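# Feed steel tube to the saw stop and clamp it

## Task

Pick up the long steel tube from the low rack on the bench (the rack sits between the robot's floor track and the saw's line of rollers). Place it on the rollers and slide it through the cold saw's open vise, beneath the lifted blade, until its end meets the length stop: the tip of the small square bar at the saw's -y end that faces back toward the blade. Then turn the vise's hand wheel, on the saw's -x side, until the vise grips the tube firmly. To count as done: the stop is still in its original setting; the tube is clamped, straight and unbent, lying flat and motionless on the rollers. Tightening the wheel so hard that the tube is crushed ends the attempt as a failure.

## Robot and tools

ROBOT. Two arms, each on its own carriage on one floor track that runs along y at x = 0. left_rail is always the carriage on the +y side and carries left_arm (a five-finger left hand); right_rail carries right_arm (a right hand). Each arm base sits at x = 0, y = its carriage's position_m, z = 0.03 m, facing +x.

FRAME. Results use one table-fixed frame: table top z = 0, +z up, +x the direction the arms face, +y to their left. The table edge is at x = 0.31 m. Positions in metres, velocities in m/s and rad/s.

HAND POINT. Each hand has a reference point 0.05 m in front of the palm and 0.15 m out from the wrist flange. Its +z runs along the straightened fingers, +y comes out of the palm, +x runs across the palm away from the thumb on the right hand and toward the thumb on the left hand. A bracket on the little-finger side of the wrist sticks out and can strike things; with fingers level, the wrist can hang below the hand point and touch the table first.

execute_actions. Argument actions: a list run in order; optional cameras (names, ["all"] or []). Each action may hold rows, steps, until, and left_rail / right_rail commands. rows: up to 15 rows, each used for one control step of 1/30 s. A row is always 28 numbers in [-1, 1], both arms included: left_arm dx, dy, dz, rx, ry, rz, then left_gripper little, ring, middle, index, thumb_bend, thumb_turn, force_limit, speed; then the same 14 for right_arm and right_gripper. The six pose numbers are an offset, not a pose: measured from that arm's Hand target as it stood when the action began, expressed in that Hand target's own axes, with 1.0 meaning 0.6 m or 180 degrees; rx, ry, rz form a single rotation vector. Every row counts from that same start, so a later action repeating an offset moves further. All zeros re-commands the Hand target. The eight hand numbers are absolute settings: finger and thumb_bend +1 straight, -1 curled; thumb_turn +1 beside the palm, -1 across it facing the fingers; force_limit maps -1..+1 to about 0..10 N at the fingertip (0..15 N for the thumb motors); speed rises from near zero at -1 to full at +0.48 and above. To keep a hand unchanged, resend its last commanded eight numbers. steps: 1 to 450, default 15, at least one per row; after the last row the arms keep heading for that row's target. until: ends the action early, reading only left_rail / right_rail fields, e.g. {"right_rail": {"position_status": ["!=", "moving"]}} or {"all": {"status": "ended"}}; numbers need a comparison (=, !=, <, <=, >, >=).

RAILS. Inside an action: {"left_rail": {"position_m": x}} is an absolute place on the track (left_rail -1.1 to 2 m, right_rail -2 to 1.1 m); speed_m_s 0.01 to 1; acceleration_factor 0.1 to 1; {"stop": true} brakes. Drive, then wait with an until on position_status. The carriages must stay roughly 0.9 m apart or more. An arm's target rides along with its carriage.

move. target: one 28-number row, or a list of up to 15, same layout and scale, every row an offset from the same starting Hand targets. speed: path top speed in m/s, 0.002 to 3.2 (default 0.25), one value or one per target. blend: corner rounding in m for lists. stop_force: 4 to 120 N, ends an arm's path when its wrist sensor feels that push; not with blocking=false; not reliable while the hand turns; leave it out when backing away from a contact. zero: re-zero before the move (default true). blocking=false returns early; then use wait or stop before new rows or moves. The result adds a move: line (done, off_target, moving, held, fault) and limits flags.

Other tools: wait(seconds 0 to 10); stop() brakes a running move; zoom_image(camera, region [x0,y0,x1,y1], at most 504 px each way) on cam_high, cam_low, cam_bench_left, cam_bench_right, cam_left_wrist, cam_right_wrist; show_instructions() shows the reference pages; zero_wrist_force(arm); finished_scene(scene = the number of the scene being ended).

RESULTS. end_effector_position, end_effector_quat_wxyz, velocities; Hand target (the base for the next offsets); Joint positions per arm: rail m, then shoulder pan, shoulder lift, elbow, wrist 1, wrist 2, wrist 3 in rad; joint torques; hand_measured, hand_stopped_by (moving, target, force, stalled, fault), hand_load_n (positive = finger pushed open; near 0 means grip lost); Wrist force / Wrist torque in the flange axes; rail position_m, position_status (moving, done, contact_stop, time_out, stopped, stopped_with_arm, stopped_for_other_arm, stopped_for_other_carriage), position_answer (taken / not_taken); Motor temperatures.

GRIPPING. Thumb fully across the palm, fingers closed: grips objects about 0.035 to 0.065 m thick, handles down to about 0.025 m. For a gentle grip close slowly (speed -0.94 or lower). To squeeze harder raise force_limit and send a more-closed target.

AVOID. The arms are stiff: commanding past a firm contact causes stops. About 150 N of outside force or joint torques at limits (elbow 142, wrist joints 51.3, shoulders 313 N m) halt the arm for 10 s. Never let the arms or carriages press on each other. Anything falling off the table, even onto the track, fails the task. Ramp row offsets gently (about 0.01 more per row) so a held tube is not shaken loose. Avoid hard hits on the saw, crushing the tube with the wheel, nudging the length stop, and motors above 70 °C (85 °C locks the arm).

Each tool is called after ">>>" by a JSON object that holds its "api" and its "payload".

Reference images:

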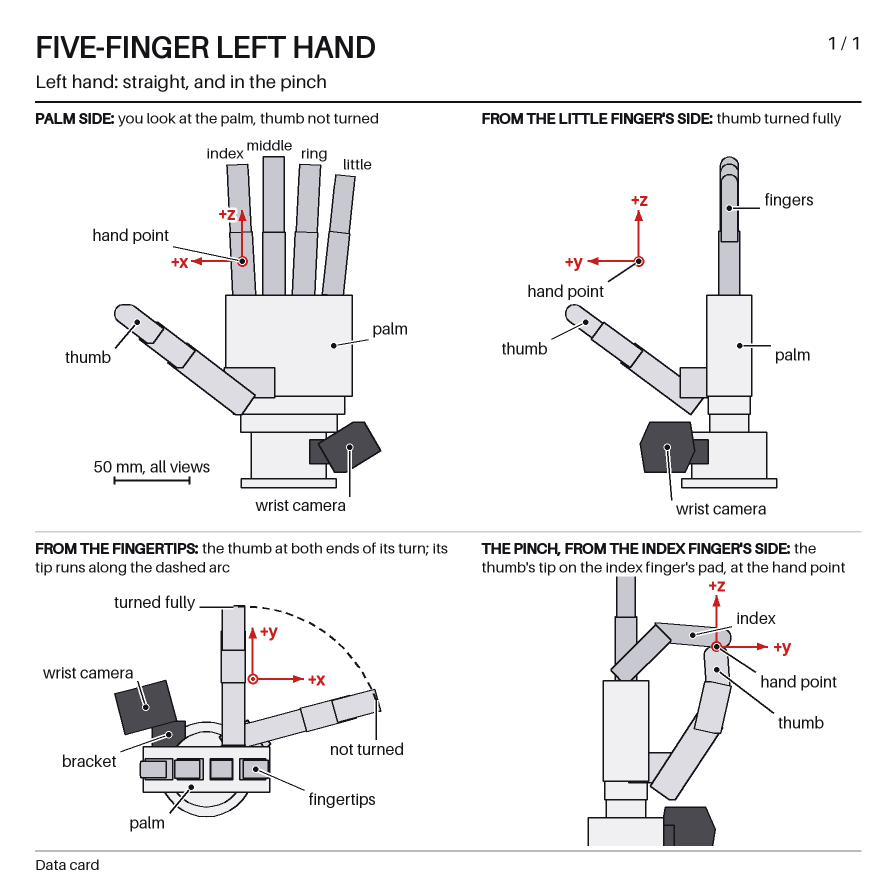

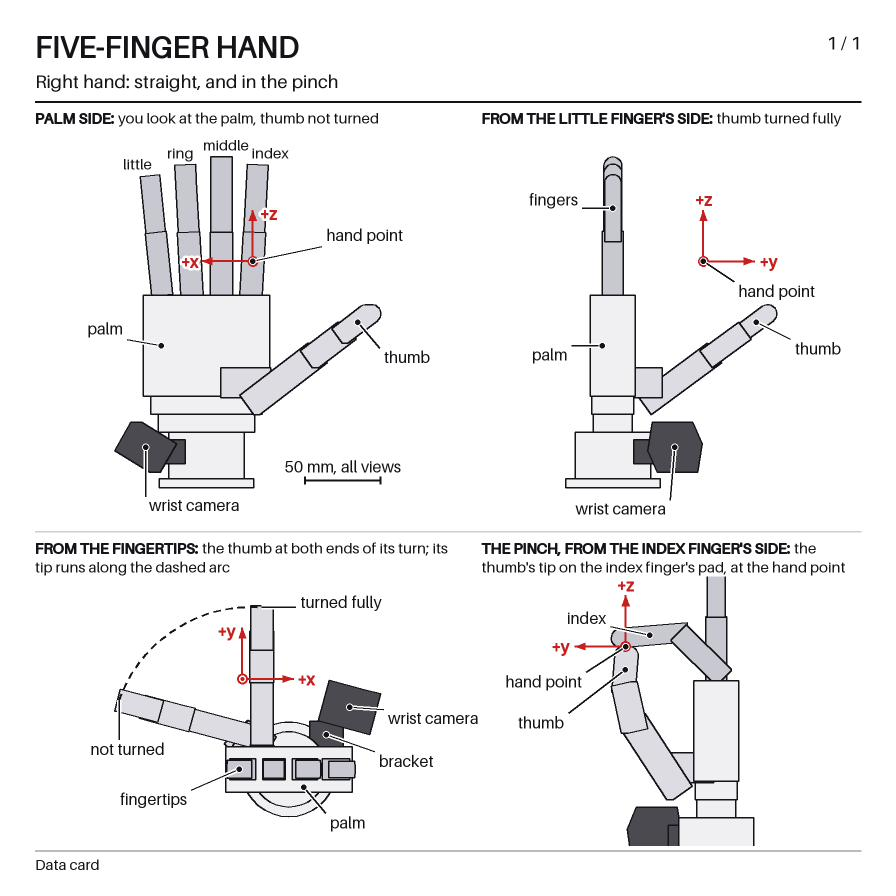

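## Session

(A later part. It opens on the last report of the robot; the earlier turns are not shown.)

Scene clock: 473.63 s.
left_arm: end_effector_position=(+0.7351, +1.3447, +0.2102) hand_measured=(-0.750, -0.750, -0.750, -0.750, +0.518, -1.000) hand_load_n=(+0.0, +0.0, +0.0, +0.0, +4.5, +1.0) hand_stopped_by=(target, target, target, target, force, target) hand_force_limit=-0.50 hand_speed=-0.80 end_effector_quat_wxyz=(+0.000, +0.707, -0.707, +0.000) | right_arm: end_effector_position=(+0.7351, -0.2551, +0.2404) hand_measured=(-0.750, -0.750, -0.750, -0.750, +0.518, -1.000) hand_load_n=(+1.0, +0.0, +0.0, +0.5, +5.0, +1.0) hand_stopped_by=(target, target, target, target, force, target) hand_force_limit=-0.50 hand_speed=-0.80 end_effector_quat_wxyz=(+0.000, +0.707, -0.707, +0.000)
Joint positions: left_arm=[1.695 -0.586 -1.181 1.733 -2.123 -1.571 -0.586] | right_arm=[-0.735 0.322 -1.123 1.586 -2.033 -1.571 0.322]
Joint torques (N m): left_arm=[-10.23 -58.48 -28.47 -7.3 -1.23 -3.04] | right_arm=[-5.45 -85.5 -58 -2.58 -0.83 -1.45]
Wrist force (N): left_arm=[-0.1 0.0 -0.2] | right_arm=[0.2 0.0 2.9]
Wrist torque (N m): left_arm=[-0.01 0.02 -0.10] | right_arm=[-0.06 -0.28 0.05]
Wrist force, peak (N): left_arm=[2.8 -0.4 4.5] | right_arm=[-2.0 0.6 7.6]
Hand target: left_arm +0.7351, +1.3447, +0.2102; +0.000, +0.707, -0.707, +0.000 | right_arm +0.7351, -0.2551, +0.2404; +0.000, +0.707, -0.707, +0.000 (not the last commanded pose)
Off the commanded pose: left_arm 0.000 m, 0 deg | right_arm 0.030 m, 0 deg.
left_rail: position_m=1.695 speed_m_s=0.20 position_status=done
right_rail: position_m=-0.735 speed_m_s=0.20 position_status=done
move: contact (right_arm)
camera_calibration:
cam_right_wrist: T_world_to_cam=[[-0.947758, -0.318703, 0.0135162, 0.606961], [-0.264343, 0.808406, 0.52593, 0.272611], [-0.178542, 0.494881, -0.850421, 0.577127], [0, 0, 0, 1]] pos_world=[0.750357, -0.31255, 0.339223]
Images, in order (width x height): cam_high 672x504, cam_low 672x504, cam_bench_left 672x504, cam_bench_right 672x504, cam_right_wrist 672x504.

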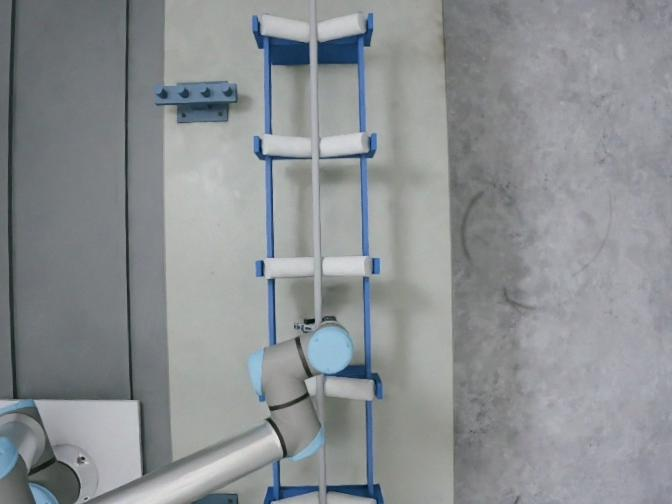

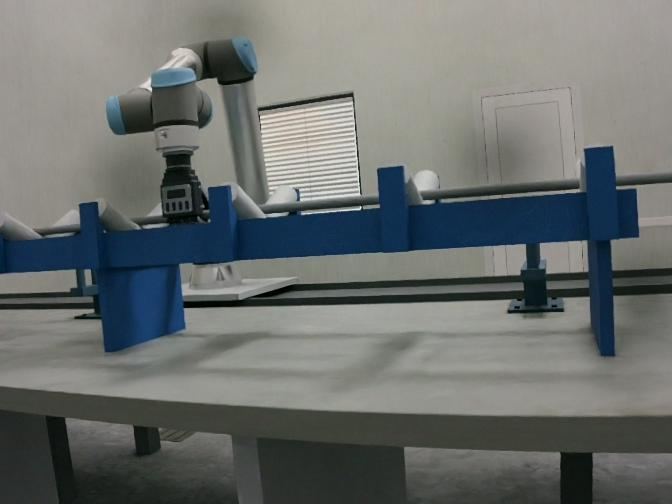

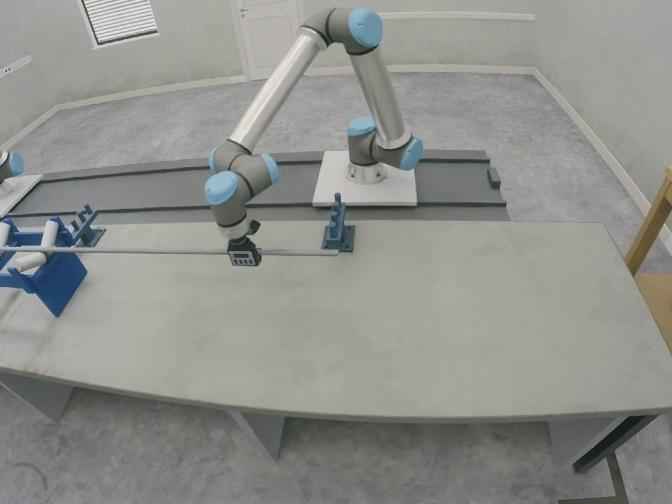

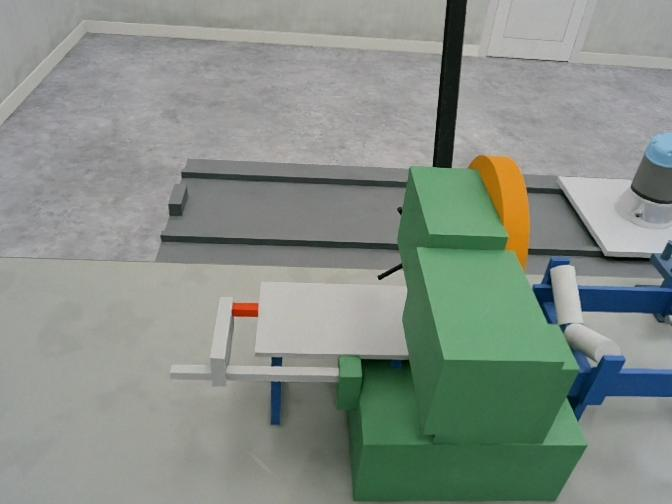

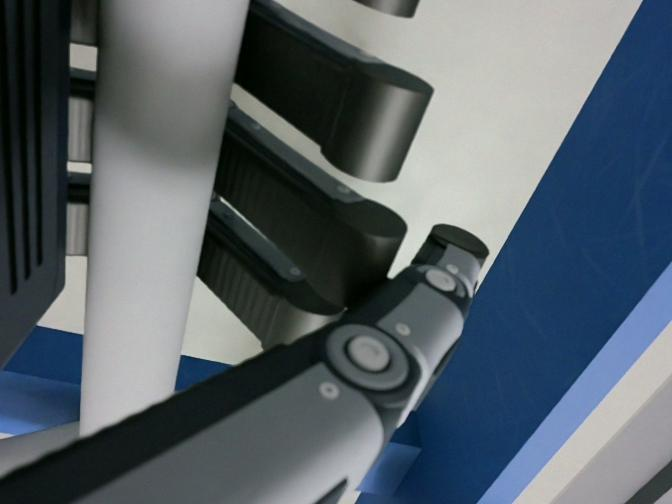

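>>> {"api": "move", "payload": {"target": [0,0,0,0,0,0,-0.75,-0.75,-0.75,-0.75,-0.8,-1,-0.5,-0.8, 0,0,0.05,0,0,0,-0.75,-0.75,-0.75,-0.75,-0.8,-1,-0.5,-0.8], "speed": 0.03, "stop_force": 5, "cameras": ["cam_low"]}}

>>> {"api": "zoom_image", "payload": {"camera": "cam_low", "region": [0, 150, 300, 300]}}

>>> {"api": "zoom_image", "payload": {"camera": "cam_low", "region": [370, 130, 672, 280]}}

Scene clock: 483.63 s.
left_arm: end_effector_position=(+0.7351, +1.3447, +0.2102) hand_measured=(-0.750, -0.750, -0.750, -0.750, +0.518, -1.000) hand_load_n=(+0.0, +0.0, +0.0, +0.0, +4.5, +1.0) hand_stopped_by=(target, target, target, target, force, target) hand_force_limit=-0.50 hand_speed=-0.80 end_effector_quat_wxyz=(+0.000, +0.707, -0.707, +0.000) | right_arm: end_effector_position=(+0.7351, -0.2552, +0.2104) hand_measured=(-0.750, -0.750, -0.750, -0.750, +0.518, -1.000) hand_load_n=(+0.0, +0.0, +0.5, +0.0, +4.5, +1.0) hand_stopped_by=(target, target, target, target, force, target) hand_force_limit=-0.50 hand_speed=-0.80 end_effector_quat_wxyz=(+0.000, +0.707, -0.707, +0.000)
Joint positions: left_arm=[1.695 -0.586 -1.181 1.733 -2.123 -1.571 -0.586] | right_arm=[-0.735 0.322 -1.1 1.61 -2.08 -1.571 0.322]
Joint torques (N m): left_arm=[-7.86 -59.38 -28.75 -7.42 -1.63 -2.82] | right_arm=[-8.96 -58.2 -30.28 -6.25 -1.65 -1.85]
Wrist force (N): left_arm=[-0.3 0.1 0.1] | right_arm=[0.2 -0.1 -0.2]
Wrist torque (N m): left_arm=[-0.01 0.05 -0.12] | right_arm=[0.03 -0.07 0.04]
Wrist force, peak (N): left_arm=[0.4 0.4 1.0] | right_arm=[0.1 0.3 3.5]
Hand target: left_arm +0.7351, +1.3447, +0.2102; +0.000, +0.707, -0.707, +0.000 | right_arm +0.7351, -0.2552, +0.2104; +0.000, +0.707, -0.707, +0.000
Off the commanded pose: left_arm 0.000 m, 0 deg | right_arm 0.000 m, 0 deg.
left_rail: position_m=1.695 speed_m_s=0.20 position_status=done
right_rail: position_m=-0.735 speed_m_s=0.20 position_status=done
move: done
Images, in order (width x height): cam_low 672x504.

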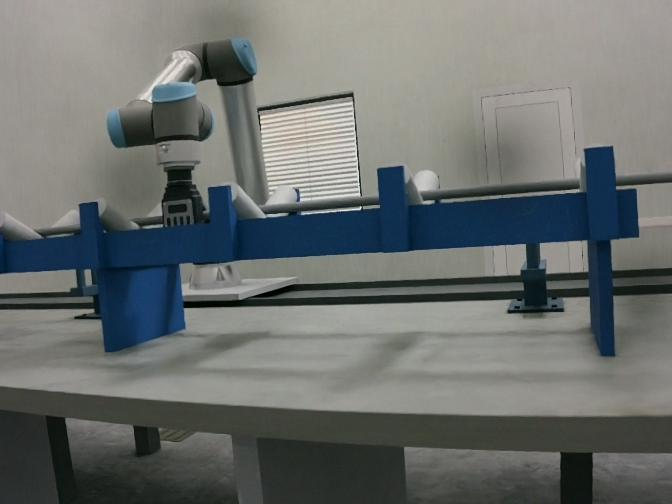

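Scaled by 1.680 from the camera's 672x504 image, which has a finer 960x720 frame.

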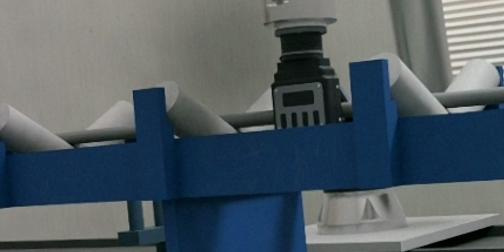

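Scaled by 1.669 from the camera's 672x504 image, which has a finer 960x720 frame.

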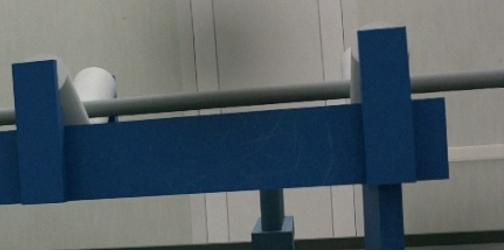

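>>> {"api": "execute_actions", "payload": {"actions": [{"rows":[[0,0,0,0,0,0,-0.75,-0.75,-0.75,-0.75,1,-1,-0.5,-0.2, 0,0,0,0,0,0,-0.75,-0.75,-0.75,-0.75,1,-1,-0.5,-0.2]],"steps":20},{"rows":[[0,0,0,0,0,0,1,1,1,1,1,-1,-0.5,-0.3, 0,0,0,0,0,0,1,1,1,1,1,-1,-0.5,-0.3]],"steps":45}], "cameras": ["cam_left_wrist","cam_right_wrist"]}}

Scene clock: 496.70 s.
left_arm: end_effector_position=(+0.7351, +1.3447, +0.2102) hand_measured=(+1.000, +1.000, +1.000, +1.000, +1.000, -1.000) hand_load_n=(+0.0, +0.0, +0.0, +0.0, +0.0, +0.0) hand_stopped_by=(target, target, target, target, target, target) hand_force_limit=-0.50 hand_speed=-0.30 end_effector_quat_wxyz=(+0.000, +0.707, -0.707, +0.000) | right_arm: end_effector_position=(+0.7351, -0.2552, +0.2104) hand_measured=(+1.000, +1.000, +1.000, +1.000, +1.000, -1.000) hand_load_n=(+0.0, +0.0, +0.0, +0.0, +0.0, +0.0) hand_stopped_by=(target, target, target, target, target, target) hand_force_limit=-0.50 hand_speed=-0.30 end_effector_quat_wxyz=(+0.000, +0.707, -0.707, +0.000)
Joint positions: left_arm=[1.695 -0.586 -1.181 1.733 -2.123 -1.571 -0.586] | right_arm=[-0.735 0.322 -1.1 1.61 -2.08 -1.571 0.322]
Joint torques (N m): left_arm=[-9.01 -57.16 -29.59 -6.92 -1.86 -2.89] | right_arm=[-9.11 -61.71 -30.3 -6.27 -1.47 -2.31]
Wrist force (N): left_arm=[0.4 0.4 0.6] | right_arm=[0.1 -0.2 -0.4]
Wrist torque (N m): left_arm=[-0.01 -0.03 -0.09] | right_arm=[0.02 -0.06 0.04]
Wrist force, peak (N): left_arm=[0.6 0.5 0.6] | right_arm=[0.5 0.4 -0.8]
Hand target: left_arm +0.7351, +1.3447, +0.2102; +0.000, +0.707, -0.707, +0.000 | right_arm +0.7351, -0.2552, +0.2104; +0.000, +0.707, -0.707, +0.000
Off the commanded pose: left_arm 0.000 m, 0 deg | right_arm 0.000 m, 0 deg.
left_rail: position_m=1.695 speed_m_s=0.20 position_status=done
right_rail: position_m=-0.735 speed_m_s=0.20 position_status=done
camera_calibration:
cam_left_wrist: T_world_to_cam=[[0.970396, -0.241108, 0.0141223, -0.391614], [-0.216807, -0.843841, 0.490843, 1.19009], [-0.106429, -0.479374, -0.871134, 1.02568], [0, 0, 0, 1]] pos_world=[0.747202, 1.40151, 0.314886]
cam_right_wrist: T_world_to_cam=[[-0.947758, -0.318703, 0.0135162, 0.607272], [-0.264343, 0.808406, 0.52593, 0.288363], [-0.178542, 0.494881, -0.850421, 0.551597], [0, 0, 0, 1]] pos_world=[0.750257, -0.31255, 0.309223]
Images, in order (width x height): cam_left_wrist 672x504, cam_right_wrist 672x504.

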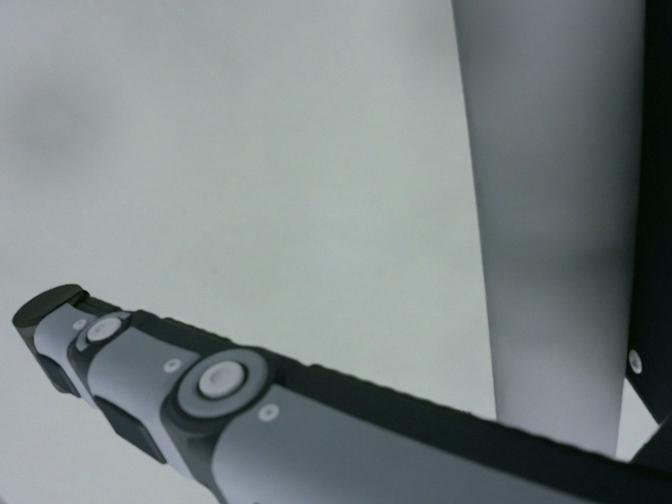

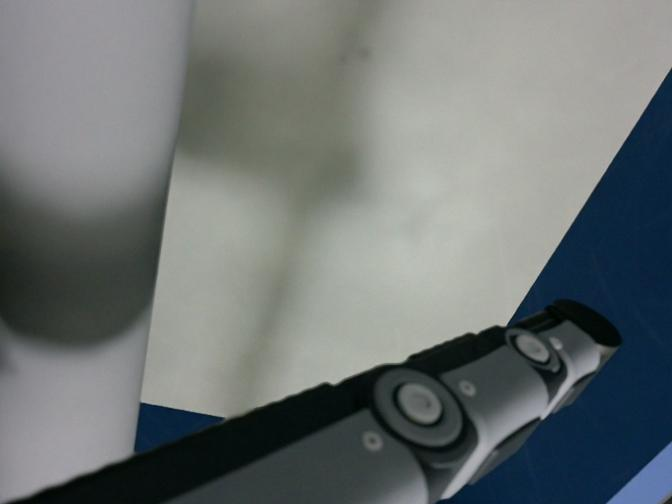

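>>> {"api": "move", "payload": {"target": [-0.342,-0.0057,-0.0472,0,0,0,1,1,1,1,1,-1,-0.5,-0.3, 0,0,-0.4167,0,0,0,1,1,1,1,1,-1,-0.5,-0.3], "speed": 0.15, "cameras": ["cam_left_wrist","cam_right_wrist","cam_high","cam_bench_left","cam_bench_right"]}}

Scene clock: 510.00 s.
left_arm: end_effector_position=(+0.7387, +1.5498, +0.2384) hand_measured=(+1.000, +1.000, +1.000, +1.000, +1.000, -1.000) hand_load_n=(+0.0, +0.0, +0.0, +0.0, +0.0, +0.0) hand_stopped_by=(target, target, target, target, target, target) hand_force_limit=-0.50 hand_speed=-0.30 end_effector_quat_wxyz=(+0.000, +0.707, -0.707, +0.000) | right_arm: end_effector_position=(+0.7352, -0.2550, +0.4602) hand_measured=(+1.000, +1.000, +1.000, +1.000, +1.000, -1.000) hand_load_n=(+0.0, +0.0, +0.0, +0.0, +0.0, +0.0) hand_stopped_by=(target, target, target, target, target, target) hand_force_limit=-0.50 hand_speed=-0.30 end_effector_quat_wxyz=(+0.000, +0.707, -0.707, +0.000)
Joint positions: left_arm=[1.695 -0.36 -1.278 1.814 -2.106 -1.571 -0.359] | right_arm=[-0.735 0.322 -1.223 1.327 -1.674 -1.571 0.322]
Joint torques (N m): left_arm=[6.09 -68.06 -29.32 -0.12 -3.01 3.67] | right_arm=[13.72 -78.74 -61.72 -2.41 -1.85 0.66]
Wrist force (N): left_arm=[0.4 -0.2 0.2] | right_arm=[0.0 -0.4 -0.3]
Wrist torque (N m): left_arm=[-0.04 -0.06 -0.08] | right_arm=[0.00 -0.06 -0.01]
Wrist force, peak (N): left_arm=[1.3 0.5 -0.2] | right_arm=[0.3 0.5 1.5]
Hand target: left_arm +0.7387, +1.5499, +0.2384; +0.000, +0.707, -0.707, +0.000 | right_arm +0.7353, -0.2550, +0.4604; +0.000, +0.707, -0.707, +0.000
Off the commanded pose: left_arm 0.000 m, 0 deg | right_arm 0.000 m, 0 deg.
left_rail: position_m=1.695 speed_m_s=0.20 position_status=done
right_rail: position_m=-0.735 speed_m_s=0.20 position_status=done
move: done
camera_calibration:
cam_left_wrist: T_world_to_cam=[[0.970403, -0.241073, 0.0141866, -0.346138], [-0.216819, -0.843892, 0.49075, 1.35022], [-0.106335, -0.479302, -0.871185, 1.14878], [0, 0, 0, 1]] pos_world=[0.750802, 1.60661, 0.343086]
cam_right_wrist: T_world_to_cam=[[-0.947789, -0.318611, 0.0135399, 0.604156], [-0.264238, 0.808397, 0.525997, 0.156838], [-0.178534, 0.494957, -0.850378, 0.764012], [0, 0, 0, 1]] pos_world=[0.750457, -0.31245, 0.559023]
Images, in order (width x height): cam_high 672x504, cam_bench_left 672x504, cam_bench_right 672x504, cam_left_wrist 672x504, cam_right_wrist 672x504.

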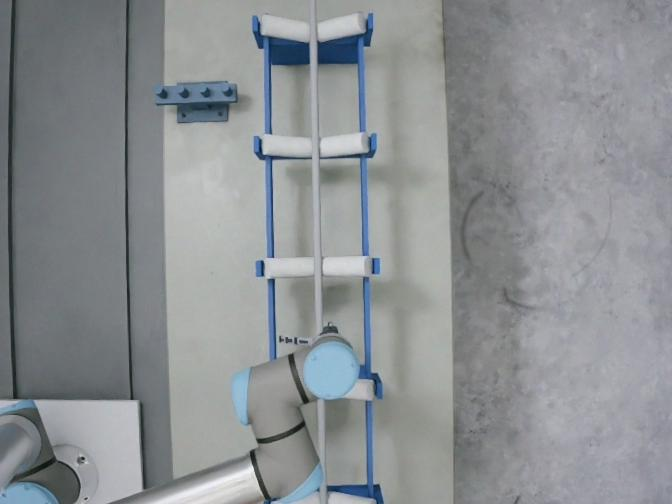

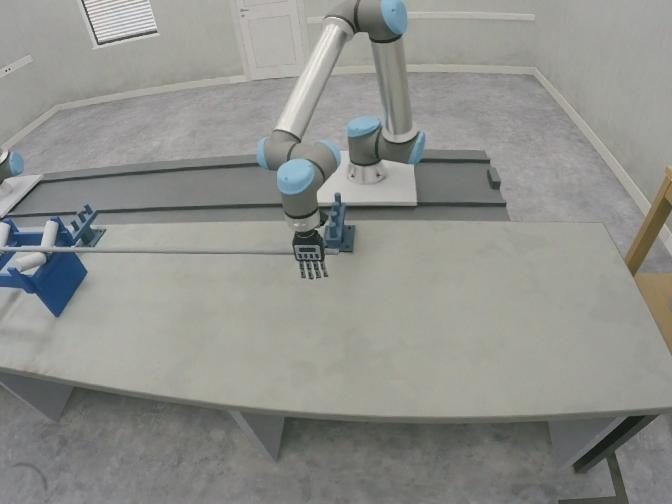

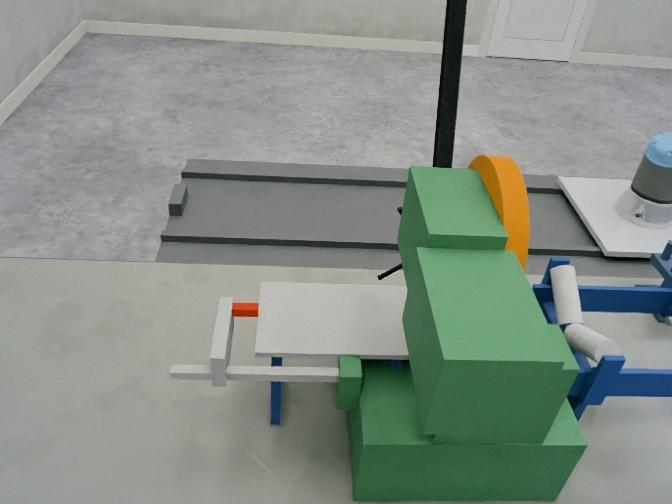

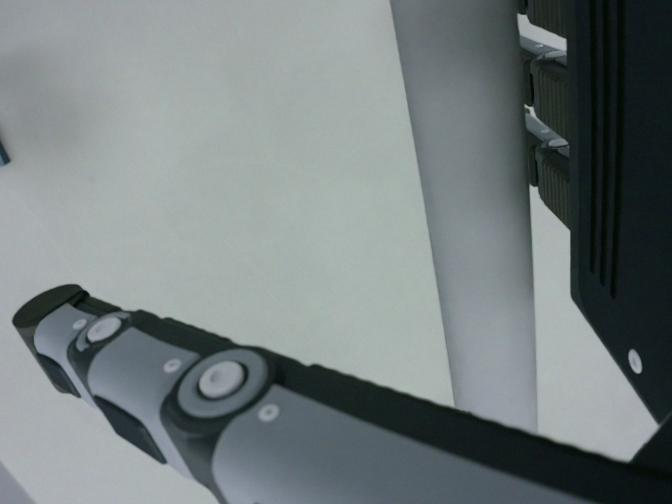

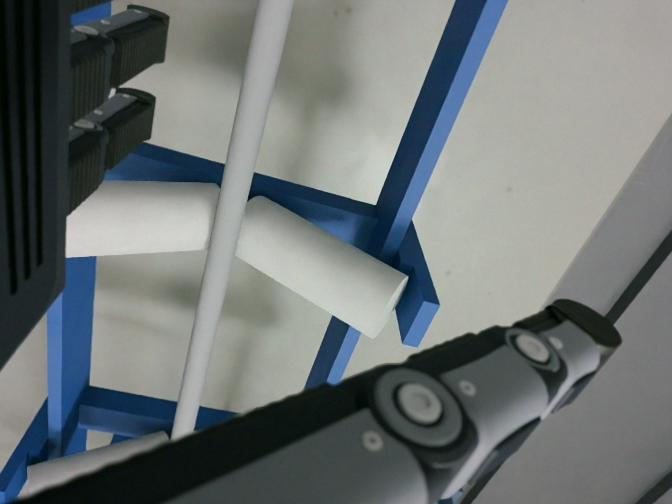

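>>> {"api": "execute_actions", "payload": {"actions": [{"rows":[[0,0,0,0,0,0,-1,-1,-1,-1,1,-1,0.2,-0.8, 0,0,0,0,0,0,1,1,1,1,1,-1,-0.5,-0.3]],"steps":180}], "cameras": ["cam_left_wrist"]}}

Scene clock: 522.33 s.
left_arm: end_effector_position=(+0.7387, +1.5500, +0.2384) hand_measured=(-1.000, -1.000, -1.000, -1.000, +1.000, -1.000) hand_load_n=(+0.5, +0.0, +0.0, +1.0, +0.0, +0.0) hand_stopped_by=(target, target, target, target, target, target) hand_force_limit=0.20 hand_speed=-0.80 end_effector_quat_wxyz=(+0.000, +0.707, -0.707, +0.000) | right_arm: end_effector_position=(+0.7353, -0.2550, +0.4604) hand_measured=(+1.000, +1.000, +1.000, +1.000, +1.000, -1.000) hand_load_n=(+0.0, +0.0, +0.0, +0.0, +0.0, +0.0) hand_stopped_by=(target, target, target, target, target, target) hand_force_limit=-0.50 hand_speed=-0.30 end_effector_quat_wxyz=(+0.000, +0.707, -0.707, +0.000)
Joint positions: left_arm=[1.695 -0.359 -1.278 1.814 -2.106 -1.571 -0.359] | right_arm=[-0.735 0.322 -1.223 1.327 -1.674 -1.571 0.322]
Joint torques (N m): left_arm=[2.68 -68.49 -46.23 -4.07 -2.7 3.25] | right_arm=[15.28 -72.91 -59.88 -2.41 -2.46 -2.42]
Wrist force (N): left_arm=[0.4 0.9 4.5] | right_arm=[-0.1 0.1 -0.3]
Wrist torque (N m): left_arm=[-0.06 0.09 -0.04] | right_arm=[0.08 -0.04 -0.01]
Wrist force, peak (N): left_arm=[0.7 0.7 5.0] | right_arm=[0.2 0.1 -1.0]
Hand target: left_arm +0.7387, +1.5499, +0.2384; +0.000, +0.707, -0.707, +0.000 | right_arm +0.7353, -0.2550, +0.4604; +0.000, +0.707, -0.707, +0.000
Off the commanded pose: left_arm 0.000 m, 0 deg | right_arm 0.000 m, 0 deg.
left_rail: position_m=1.695 speed_m_s=0.20 position_status=done
right_rail: position_m=-0.735 speed_m_s=0.20 position_status=done
camera_calibration:
cam_left_wrist: T_world_to_cam=[[0.970417, -0.241026, 0.0140744, -0.346162], [-0.216712, -0.843864, 0.490845, 1.35015], [-0.106429, -0.479374, -0.871133, 1.149], [0, 0, 0, 1]] pos_world=[0.750803, 1.60671, 0.343086]
Images, in order (width x height): cam_left_wrist 672x504.

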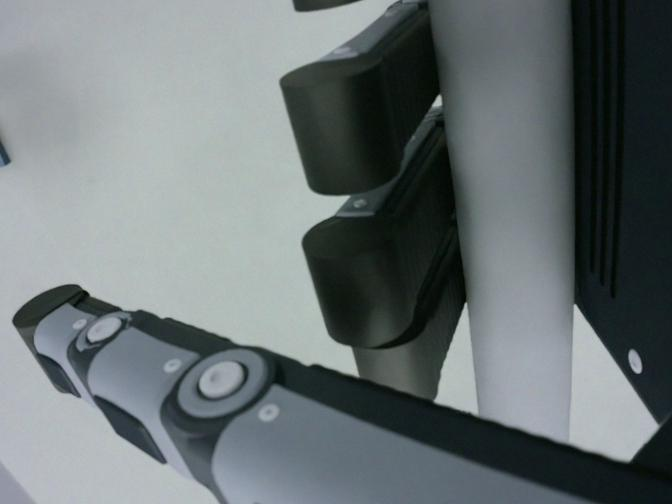

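>>> {"api": "move", "payload": {"target": [[0,0,0.02,0,0,0,-1,-1,-1,-1,1,-1,0.2,-0.8, 0.05,0.15,0.0,0,0,0,1,1,1,1,1,-1,-0.5,-0.3],[0,0,0.02,0,0,0,1,1,1,1,1,-1,0.2,-0.2, 0.2333,0.7255,0.0167,0,0,0,1,1,1,1,1,-1,-0.5,-0.3],[-0.35,0,0.02,0,0,0,1,1,1,1,1,-1,0.2,-0.2, 0.2333,0.7255,0.0167,0,0,0,1,1,1,1,1,-1,-0.5,-0.3],[-0.35,0.0503,0.0582,0,0,0,1,1,1,1,1,-1,0.2,-0.2, 0.2333,0.7255,0.0167,0,0,0,1,1,1,1,1,-1,-0.5,-0.3]], "speed": 0.25, "cameras": ["cam_left_wrist","cam_bench_left"]}}

Scene clock: 644.53 s.
left_arm: end_effector_position=(+0.7088, +1.7599, +0.2036) hand_measured=(+1.000, +1.000, +1.000, +1.000, +1.000, -1.000) hand_load_n=(+0.0, +0.0, +0.0, +0.0, +0.0, +0.0) hand_stopped_by=(target, target, target, target, target, target) hand_force_limit=0.20 hand_speed=-0.20 end_effector_quat_wxyz=(+0.000, +0.707, -0.707, +0.000) | right_arm: end_effector_position=(+0.2999, -0.3950, +0.4508) hand_measured=(+1.000, +1.000, +1.000, +1.000, +1.000, -1.000) hand_load_n=(+0.0, +0.0, -0.5, +0.0, +0.0, +0.0) hand_stopped_by=(target, target, target, target, target, target) hand_force_limit=-0.50 hand_speed=-0.30 end_effector_quat_wxyz=(+0.000, +0.707, -0.707, +0.000)
Joint positions: left_arm=[1.695 -0.103 -1.293 1.906 -2.184 -1.571 -0.102] | right_arm=[-0.735 0.334 -1.986 2.079 -1.663 -1.571 0.334]
Joint torques (N m): left_arm=[-10.98 -68.7 -27.7 -7.41 0.12 -3.82] | right_arm=[-9.97 -19.87 -37 -2.5 3.09 -3.08]
Wrist force (N): left_arm=[-0.1 0.6 0.2] | right_arm=[-0.2 0.2 -0.6]
Wrist torque (N m): left_arm=[0.05 0.01 0.19] | right_arm=[0.13 -0.01 0.24]
Wrist force, peak (N): left_arm=[1.0 0.7 5.0] | right_arm=[0.4 1.5 -0.1]
Hand target: left_arm +0.7086, +1.7600, +0.2035; +0.000, +0.707, -0.707, +0.000 | right_arm +0.2999, -0.3950, +0.4508; +0.000, +0.707, -0.707, +0.000
Off the commanded pose: left_arm 0.000 m, 0 deg | right_arm 0.000 m, 0 deg.
left_rail: position_m=1.695 speed_m_s=0.20 position_status=done
right_rail: position_m=-0.735 speed_m_s=0.20 position_status=done
move: done
camera_calibration:
cam_left_wrist: T_world_to_cam=[[0.970419, -0.241014, 0.0140977, -0.26607], [-0.2167, -0.8438, 0.490961, 1.5378], [-0.106433, -0.479493, -0.871067, 1.21637], [0, 0, 0, 1]] pos_world=[0.720903, 1.81671, 0.308286]
Images, in order (width x height): cam_bench_left 672x504, cam_left_wrist 672x504.

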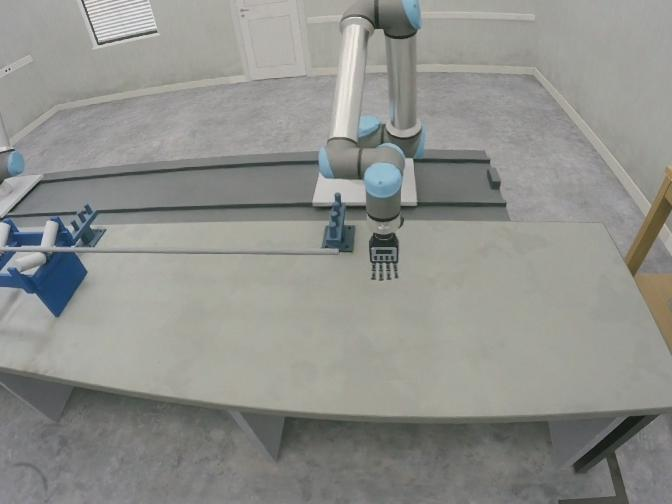

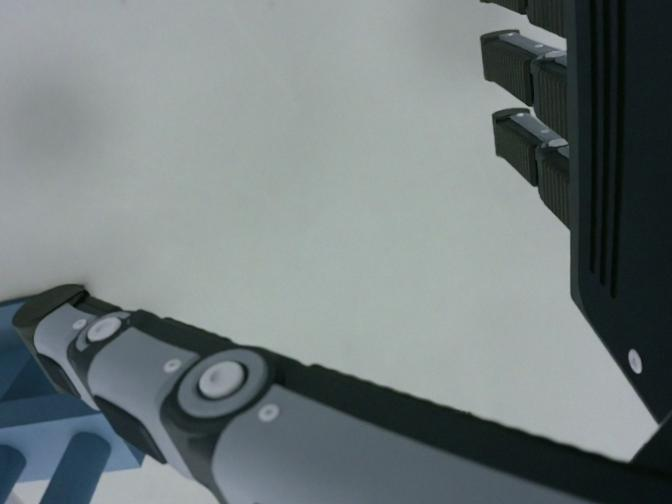

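>>> {"api": "execute_actions", "payload": {"actions": [{"right_rail":{"position_m":-1.85,"speed_m_s":0.5,"acceleration_factor":0.6},"steps":150,"until":{"right_rail":{"position_status":["!=","moving"]}}}], "cameras": ["cam_right_wrist","cam_bench_right"]}}

Scene clock: 660.37 s.
left_arm: end_effector_position=(+0.7086, +1.7600, +0.2035) hand_measured=(+1.000, +1.000, +1.000, +1.000, +1.000, -1.000) hand_load_n=(+0.0, +0.0, +0.0, +0.0, +0.0, +0.0) hand_stopped_by=(target, target, target, target, target, target) hand_force_limit=0.20 hand_speed=-0.20 end_effector_quat_wxyz=(+0.000, +0.707, -0.707, +0.000) | right_arm: end_effector_position=(+0.2999, -1.5099, +0.4508) hand_measured=(+1.000, +1.000, +1.000, +1.000, +1.000, -1.000) hand_load_n=(+0.0, +0.0, +0.0, +0.0, +0.0, +0.0) hand_stopped_by=(target, target, target, target, target, target) hand_force_limit=-0.50 hand_speed=-0.30 end_effector_quat_wxyz=(+0.000, +0.707, -0.707, +0.000)
Joint positions: left_arm=[1.695 -0.103 -1.293 1.907 -2.184 -1.571 -0.102] | right_arm=[-1.85 0.334 -1.986 2.079 -1.663 -1.571 0.334]
Joint torques (N m): left_arm=[-9.24 -67.51 -27.1 -7.45 3.55 -3.84] | right_arm=[-6.19 -17.8 -37.46 -2.86 -0.3 -3.11]
Wrist force (N): left_arm=[-0.2 0.1 -0.2] | right_arm=[0.2 0.1 -0.4]
Wrist torque (N m): left_arm=[-0.01 0.01 0.20] | right_arm=[0.10 -0.07 0.26]
Wrist force, peak (N): left_arm=[0.5 0.6 0.5] | right_arm=[-1.0 0.1 -0.6]
Hand target: left_arm +0.7086, +1.7600, +0.2035; +0.000, +0.707, -0.707, +0.000 | right_arm +0.2999, -1.5099, +0.4508; +0.000, +0.707, -0.707, +0.000
Off the commanded pose: left_arm 0.000 m, 0 deg | right_arm 0.000 m, 0 deg.
left_rail: position_m=1.695 speed_m_s=0.20 position_status=done
right_rail: position_m=-1.850 speed_m_s=0.50 position_status=done
camera_calibration:
cam_right_wrist: T_world_to_cam=[[-0.947758, -0.318703, 0.0135162, -0.208255], [-0.264343, 0.808406, 0.52593, 1.0613], [-0.178542, 0.494881, -0.850421, 1.29933], [0, 0, 0, 1]] pos_world=[0.315157, -1.56735, 0.549623]
Images, in order (width x height): cam_bench_right 672x504, cam_right_wrist 672x504.

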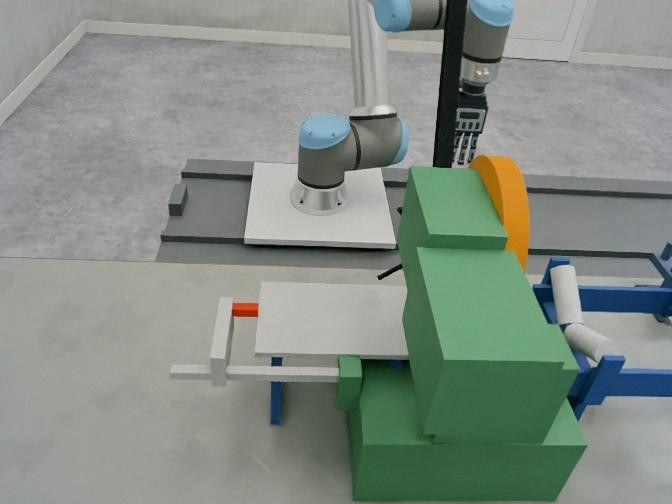

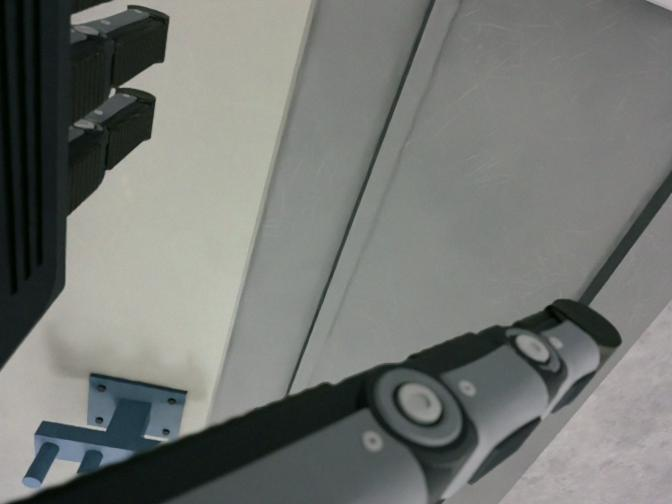

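>>> {"api": "move", "payload": {"target": [0,0,0,0,0,0,1,1,1,1,1,-1,0.2,-0.2, 0.1,-0.1333,0.25,0.5,0,0,1,1,1,1,1,-1,-0.5,-0.3], "speed": 0.5, "cameras": ["cam_right_wrist","cam_bench_right"]}}

Scene clock: 676.20 s.
left_arm: end_effector_position=(+0.7086, +1.7600, +0.2035) hand_measured=(+1.000, +1.000, +1.000, +1.000, +1.000, -1.000) hand_load_n=(+0.0, +0.0, +0.0, +0.0, +0.0, +0.0) hand_stopped_by=(target, target, target, target, target, target) hand_force_limit=0.20 hand_speed=-0.20 end_effector_quat_wxyz=(+0.000, +0.707, -0.707, +0.000) | right_arm: end_effector_position=(+0.3798, -1.5701, +0.3007) hand_measured=(+1.000, +1.000, +1.000, +1.000, +1.000, -1.000) hand_load_n=(+0.0, +0.0, +0.0, +0.0, +0.0, +0.0) hand_stopped_by=(target, target, target, target, target, target) hand_force_limit=-0.50 hand_speed=-0.30 end_effector_quat_wxyz=(+0.500, -0.500, +0.500, -0.500)
Joint positions: left_arm=[1.695 -0.103 -1.293 1.907 -2.184 -1.571 -0.102] | right_arm=[-1.85 0.456 -1.346 2.787 -4.581 -2.027 0]
Joint torques (N m): left_arm=[-11.23 -68.6 -27.2 -7.73 3 -3.74] | right_arm=[11.3 -11.24 -18.96 -3.74 -2.33 -3.15]
Wrist force (N): left_arm=[0.1 0.0 0.3] | right_arm=[-0.6 -0.2 0.6]
Wrist torque (N m): left_arm=[-0.04 0.00 0.21] | right_arm=[0.04 0.31 0.37]
Wrist force, peak (N): left_arm=[0.6 0.8 0.2] | right_arm=[-0.5 0.5 1.0]
Hand target: left_arm +0.7086, +1.7600, +0.2035; +0.000, +0.707, -0.707, +0.000 | right_arm +0.3798, -1.5701, +0.3007; +0.500, -0.500, +0.500, -0.500
Off the commanded pose: left_arm 0.000 m, 0 deg | right_arm 0.000 m, 0 deg.
left_rail: position_m=1.695 speed_m_s=0.20 position_status=done
right_rail: position_m=-1.850 speed_m_s=0.50 position_status=done
move: done
camera_calibration:
cam_right_wrist: T_world_to_cam=[[-0.0135687, -0.319304, -0.947555, -0.216358], [-0.526341, 0.808008, -0.264743, 1.54656], [0.850165, 0.495145, -0.179027, 0.623529], [0, 0, 0, 1]] pos_world=[0.280977, -1.62745, 0.316057]
Images, in order (width x height): cam_bench_right 672x504, cam_right_wrist 672x504.

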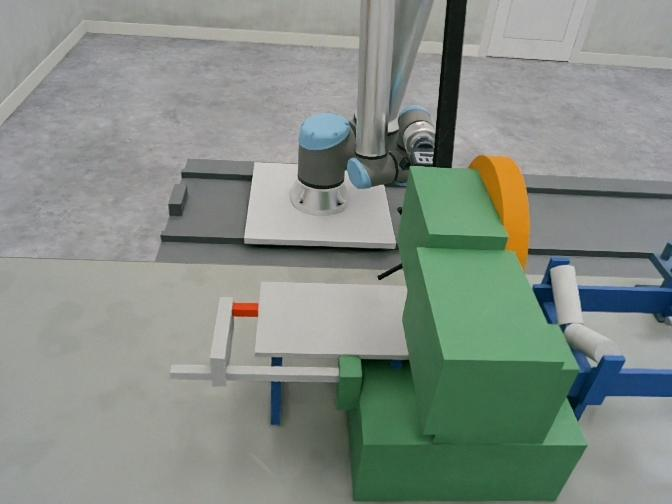

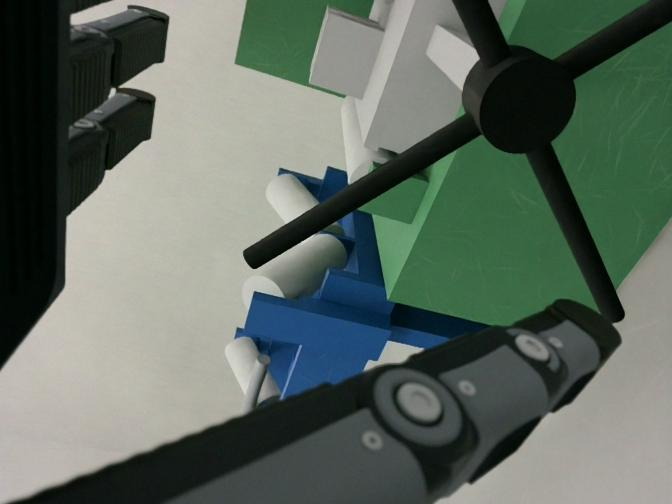

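>>> {"api": "move", "payload": {"target": [0,0,0,0,0,0,1,1,1,1,1,-1,0.2,-0.2, 0,0.0833,0,0,0,0,1,1,1,1,1,-1,-0.5,-0.3], "speed": 0.3, "cameras": ["cam_right_wrist"]}}

>>> {"api": "zoom_image", "payload": {"camera": "cam_right_wrist", "region": [150, 0, 600, 330]}}

Scene clock: 727.40 s.
left_arm: end_effector_position=(+0.7086, +1.7600, +0.2035) hand_measured=(+1.000, +1.000, +1.000, +1.000, +1.000, -1.000) hand_load_n=(+0.0, +0.0, +0.0, +0.0, +0.0, +0.0) hand_stopped_by=(target, target, target, target, target, target) hand_force_limit=0.20 hand_speed=-0.20 end_effector_quat_wxyz=(+0.000, +0.707, -0.707, +0.000) | right_arm: end_effector_position=(+0.3797, -1.5701, +0.2508) hand_measured=(+1.000, +1.000, +1.000, +1.000, +1.000, -1.000) hand_load_n=(+0.0, +0.0, +0.0, +0.0, +0.0, +0.0) hand_stopped_by=(target, target, target, target, target, target) hand_force_limit=-0.50 hand_speed=-0.30 end_effector_quat_wxyz=(+0.500, -0.500, +0.500, -0.500)
Joint positions: left_arm=[1.695 -0.103 -1.293 1.907 -2.184 -1.571 -0.102] | right_arm=[-1.85 0.456 -1.11 2.789 -4.819 -2.027 0]
Joint torques (N m): left_arm=[-11.07 -68.23 -27.59 -7.24 2.95 -3.38] | right_arm=[-10.17 -16.45 -7.93 -3.61 2.76 -3.29]
Wrist force (N): left_arm=[0.4 0.3 0.5] | right_arm=[-0.5 -0.1 0.8]
Wrist torque (N m): left_arm=[-0.01 -0.05 0.23] | right_arm=[0.04 0.29 0.35]
Wrist force, peak (N): left_arm=[0.8 0.1 0.5] | right_arm=[-1.0 -0.7 0.9]
Hand target: left_arm +0.7086, +1.7600, +0.2035; +0.000, +0.707, -0.707, +0.000 | right_arm +0.3798, -1.5701, +0.2507; +0.500, -0.500, +0.500, -0.500
Off the commanded pose: left_arm 0.000 m, 0 deg | right_arm 0.000 m, 0 deg.
left_rail: position_m=1.695 speed_m_s=0.20 position_status=done
right_rail: position_m=-1.850 speed_m_s=0.50 position_status=done
move: done
camera_calibration:
cam_right_wrist: T_world_to_cam=[[-0.0134884, -0.319257, -0.947572, -0.263678], [-0.526318, 0.808021, -0.264747, 1.53328], [0.850181, 0.495154, -0.17893, 0.614647], [0, 0, 0, 1]] pos_world=[0.280877, -1.62745, 0.266057]
Images, in order (width x height): cam_right_wrist 672x504.

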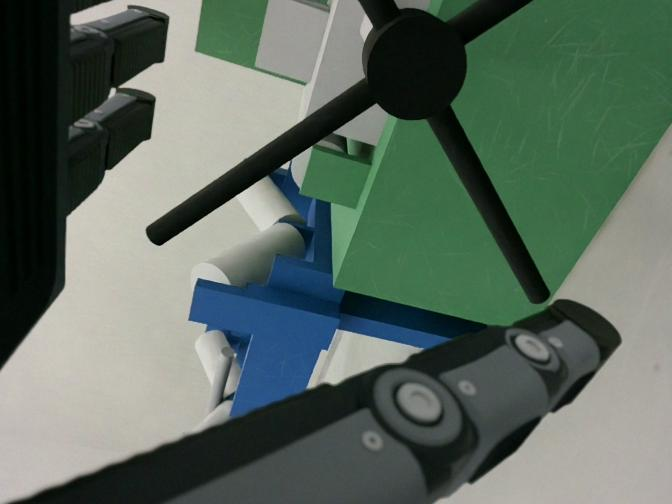

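Scaled by 1.120 from the camera's 672x504 image, which has a finer 960x720 frame.

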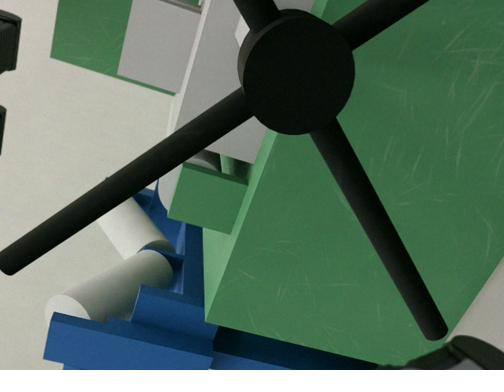

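>>> {"api": "execute_actions", "payload": {"actions": [{"left_rail":{"position_m":1.6,"speed_m_s":0.04,"acceleration_factor":0.2},"steps":150,"until":{"left_rail":{"position_status":["!=","moving"]}}},{"left_rail":{"position_m":1.217,"speed_m_s":0.1,"acceleration_factor":0.15},"steps":240,"until":{"left_rail":{"position_status":["!=","moving"]}}}], "cameras": ["cam_right_wrist","cam_bench_right","cam_bench_left","cam_low"]}}

>>> {"api": "zoom_image", "payload": {"camera": "cam_right_wrist", "region": [150, 0, 450, 250]}}

Scene clock: 765.30 s.
left_arm: end_effector_position=(+0.7086, +1.2820, +0.2035) hand_measured=(+1.000, +1.000, +1.000, +1.000, +1.000, -1.000) hand_load_n=(+0.0, +0.0, -0.5, +0.0, +0.0, +0.0) hand_stopped_by=(target, target, target, target, target, target) hand_force_limit=0.20 hand_speed=-0.20 end_effector_quat_wxyz=(+0.000, +0.707, -0.707, +0.000) | right_arm: end_effector_position=(+0.3798, -1.5701, +0.2507) hand_measured=(+1.000, +1.000, +1.000, +1.000, +1.000, -1.000) hand_load_n=(+0.0, +0.0, +0.0, +0.0, +0.0, +0.0) hand_stopped_by=(target, target, target, target, target, target) hand_force_limit=-0.50 hand_speed=-0.30 end_effector_quat_wxyz=(+0.500, -0.500, +0.500, -0.500)
Joint positions: left_arm=[1.217 -0.103 -1.293 1.907 -2.184 -1.571 -0.102] | right_arm=[-1.85 0.456 -1.11 2.789 -4.82 -2.027 0]
Joint torques (N m): left_arm=[1.95 -56.17 -31.15 -6.91 -3.46 -3.54] | right_arm=[-10.39 -16.98 -0.88 -4.49 2.81 -2.94]
Wrist force (N): left_arm=[-1.1 0.1 -0.2] | right_arm=[-0.8 0.1 0.7]
Wrist torque (N m): left_arm=[0.00 0.04 0.15] | right_arm=[0.07 0.33 0.34]
Wrist force, peak (N): left_arm=[-2.1 0.2 0.3] | right_arm=[-1.1 0.0 0.9]
Hand target: left_arm +0.7086, +1.2820, +0.2035; +0.000, +0.707, -0.707, +0.000 | right_arm +0.3798, -1.5701, +0.2507; +0.500, -0.500, +0.500, -0.500
Off the commanded pose: left_arm 0.000 m, 0 deg | right_arm 0.000 m, 0 deg.
left_rail: position_m=1.217 speed_m_s=0.10 position_status=done
right_rail: position_m=-1.850 speed_m_s=0.50 position_status=done
camera_calibration:
cam_right_wrist: T_world_to_cam=[[-0.0133574, -0.319286, -0.947564, -0.263763], [-0.526297, 0.808004, -0.264842, 1.53333], [0.850196, 0.495162, -0.178832, 0.614546], [0, 0, 0, 1]] pos_world=[0.280977, -1.62745, 0.266057]
Images, in order (width x height): cam_low 672x504, cam_bench_left 672x504, cam_bench_right 672x504, cam_right_wrist 672x504.

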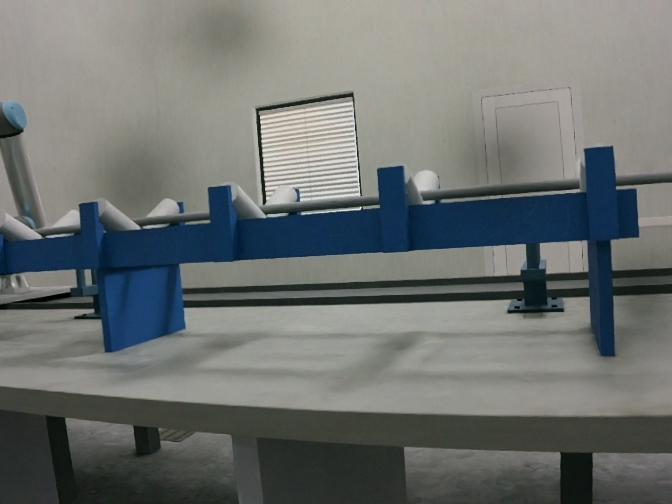

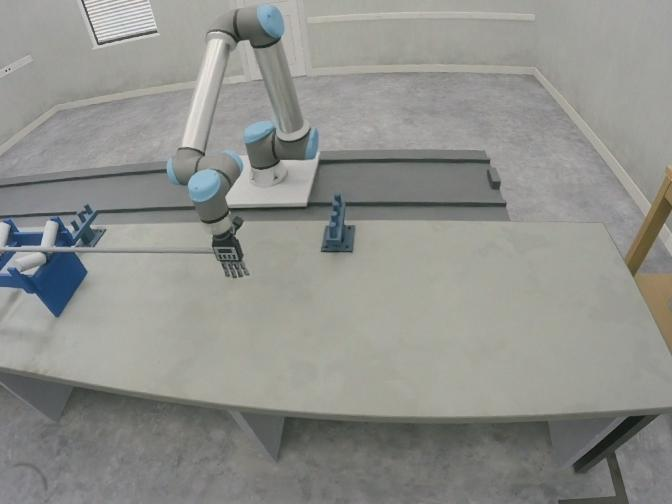

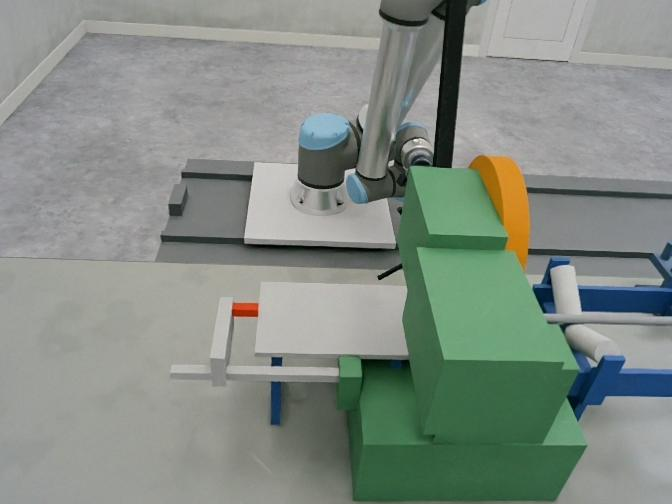

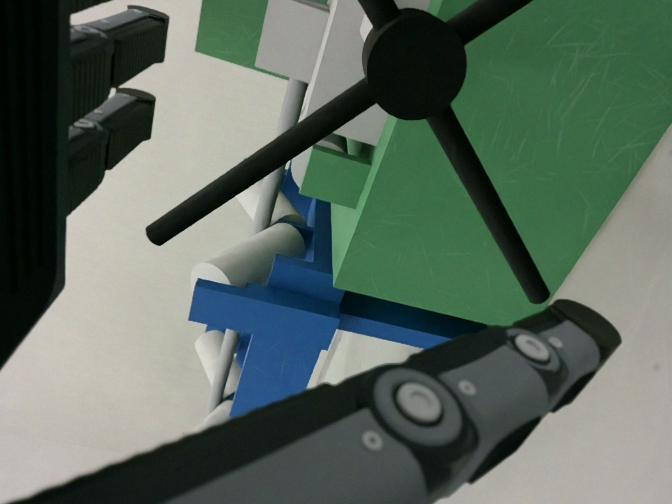

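Scaled by 1.680 from the camera's 672x504 image, which has a finer 960x720 frame.

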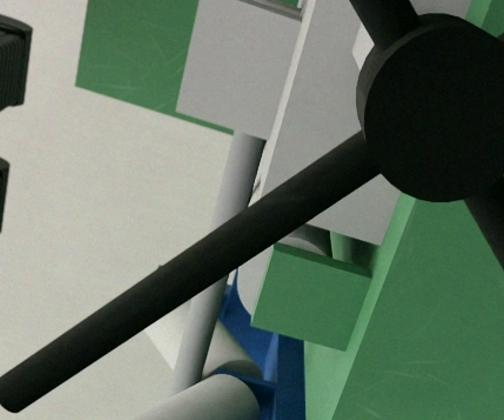

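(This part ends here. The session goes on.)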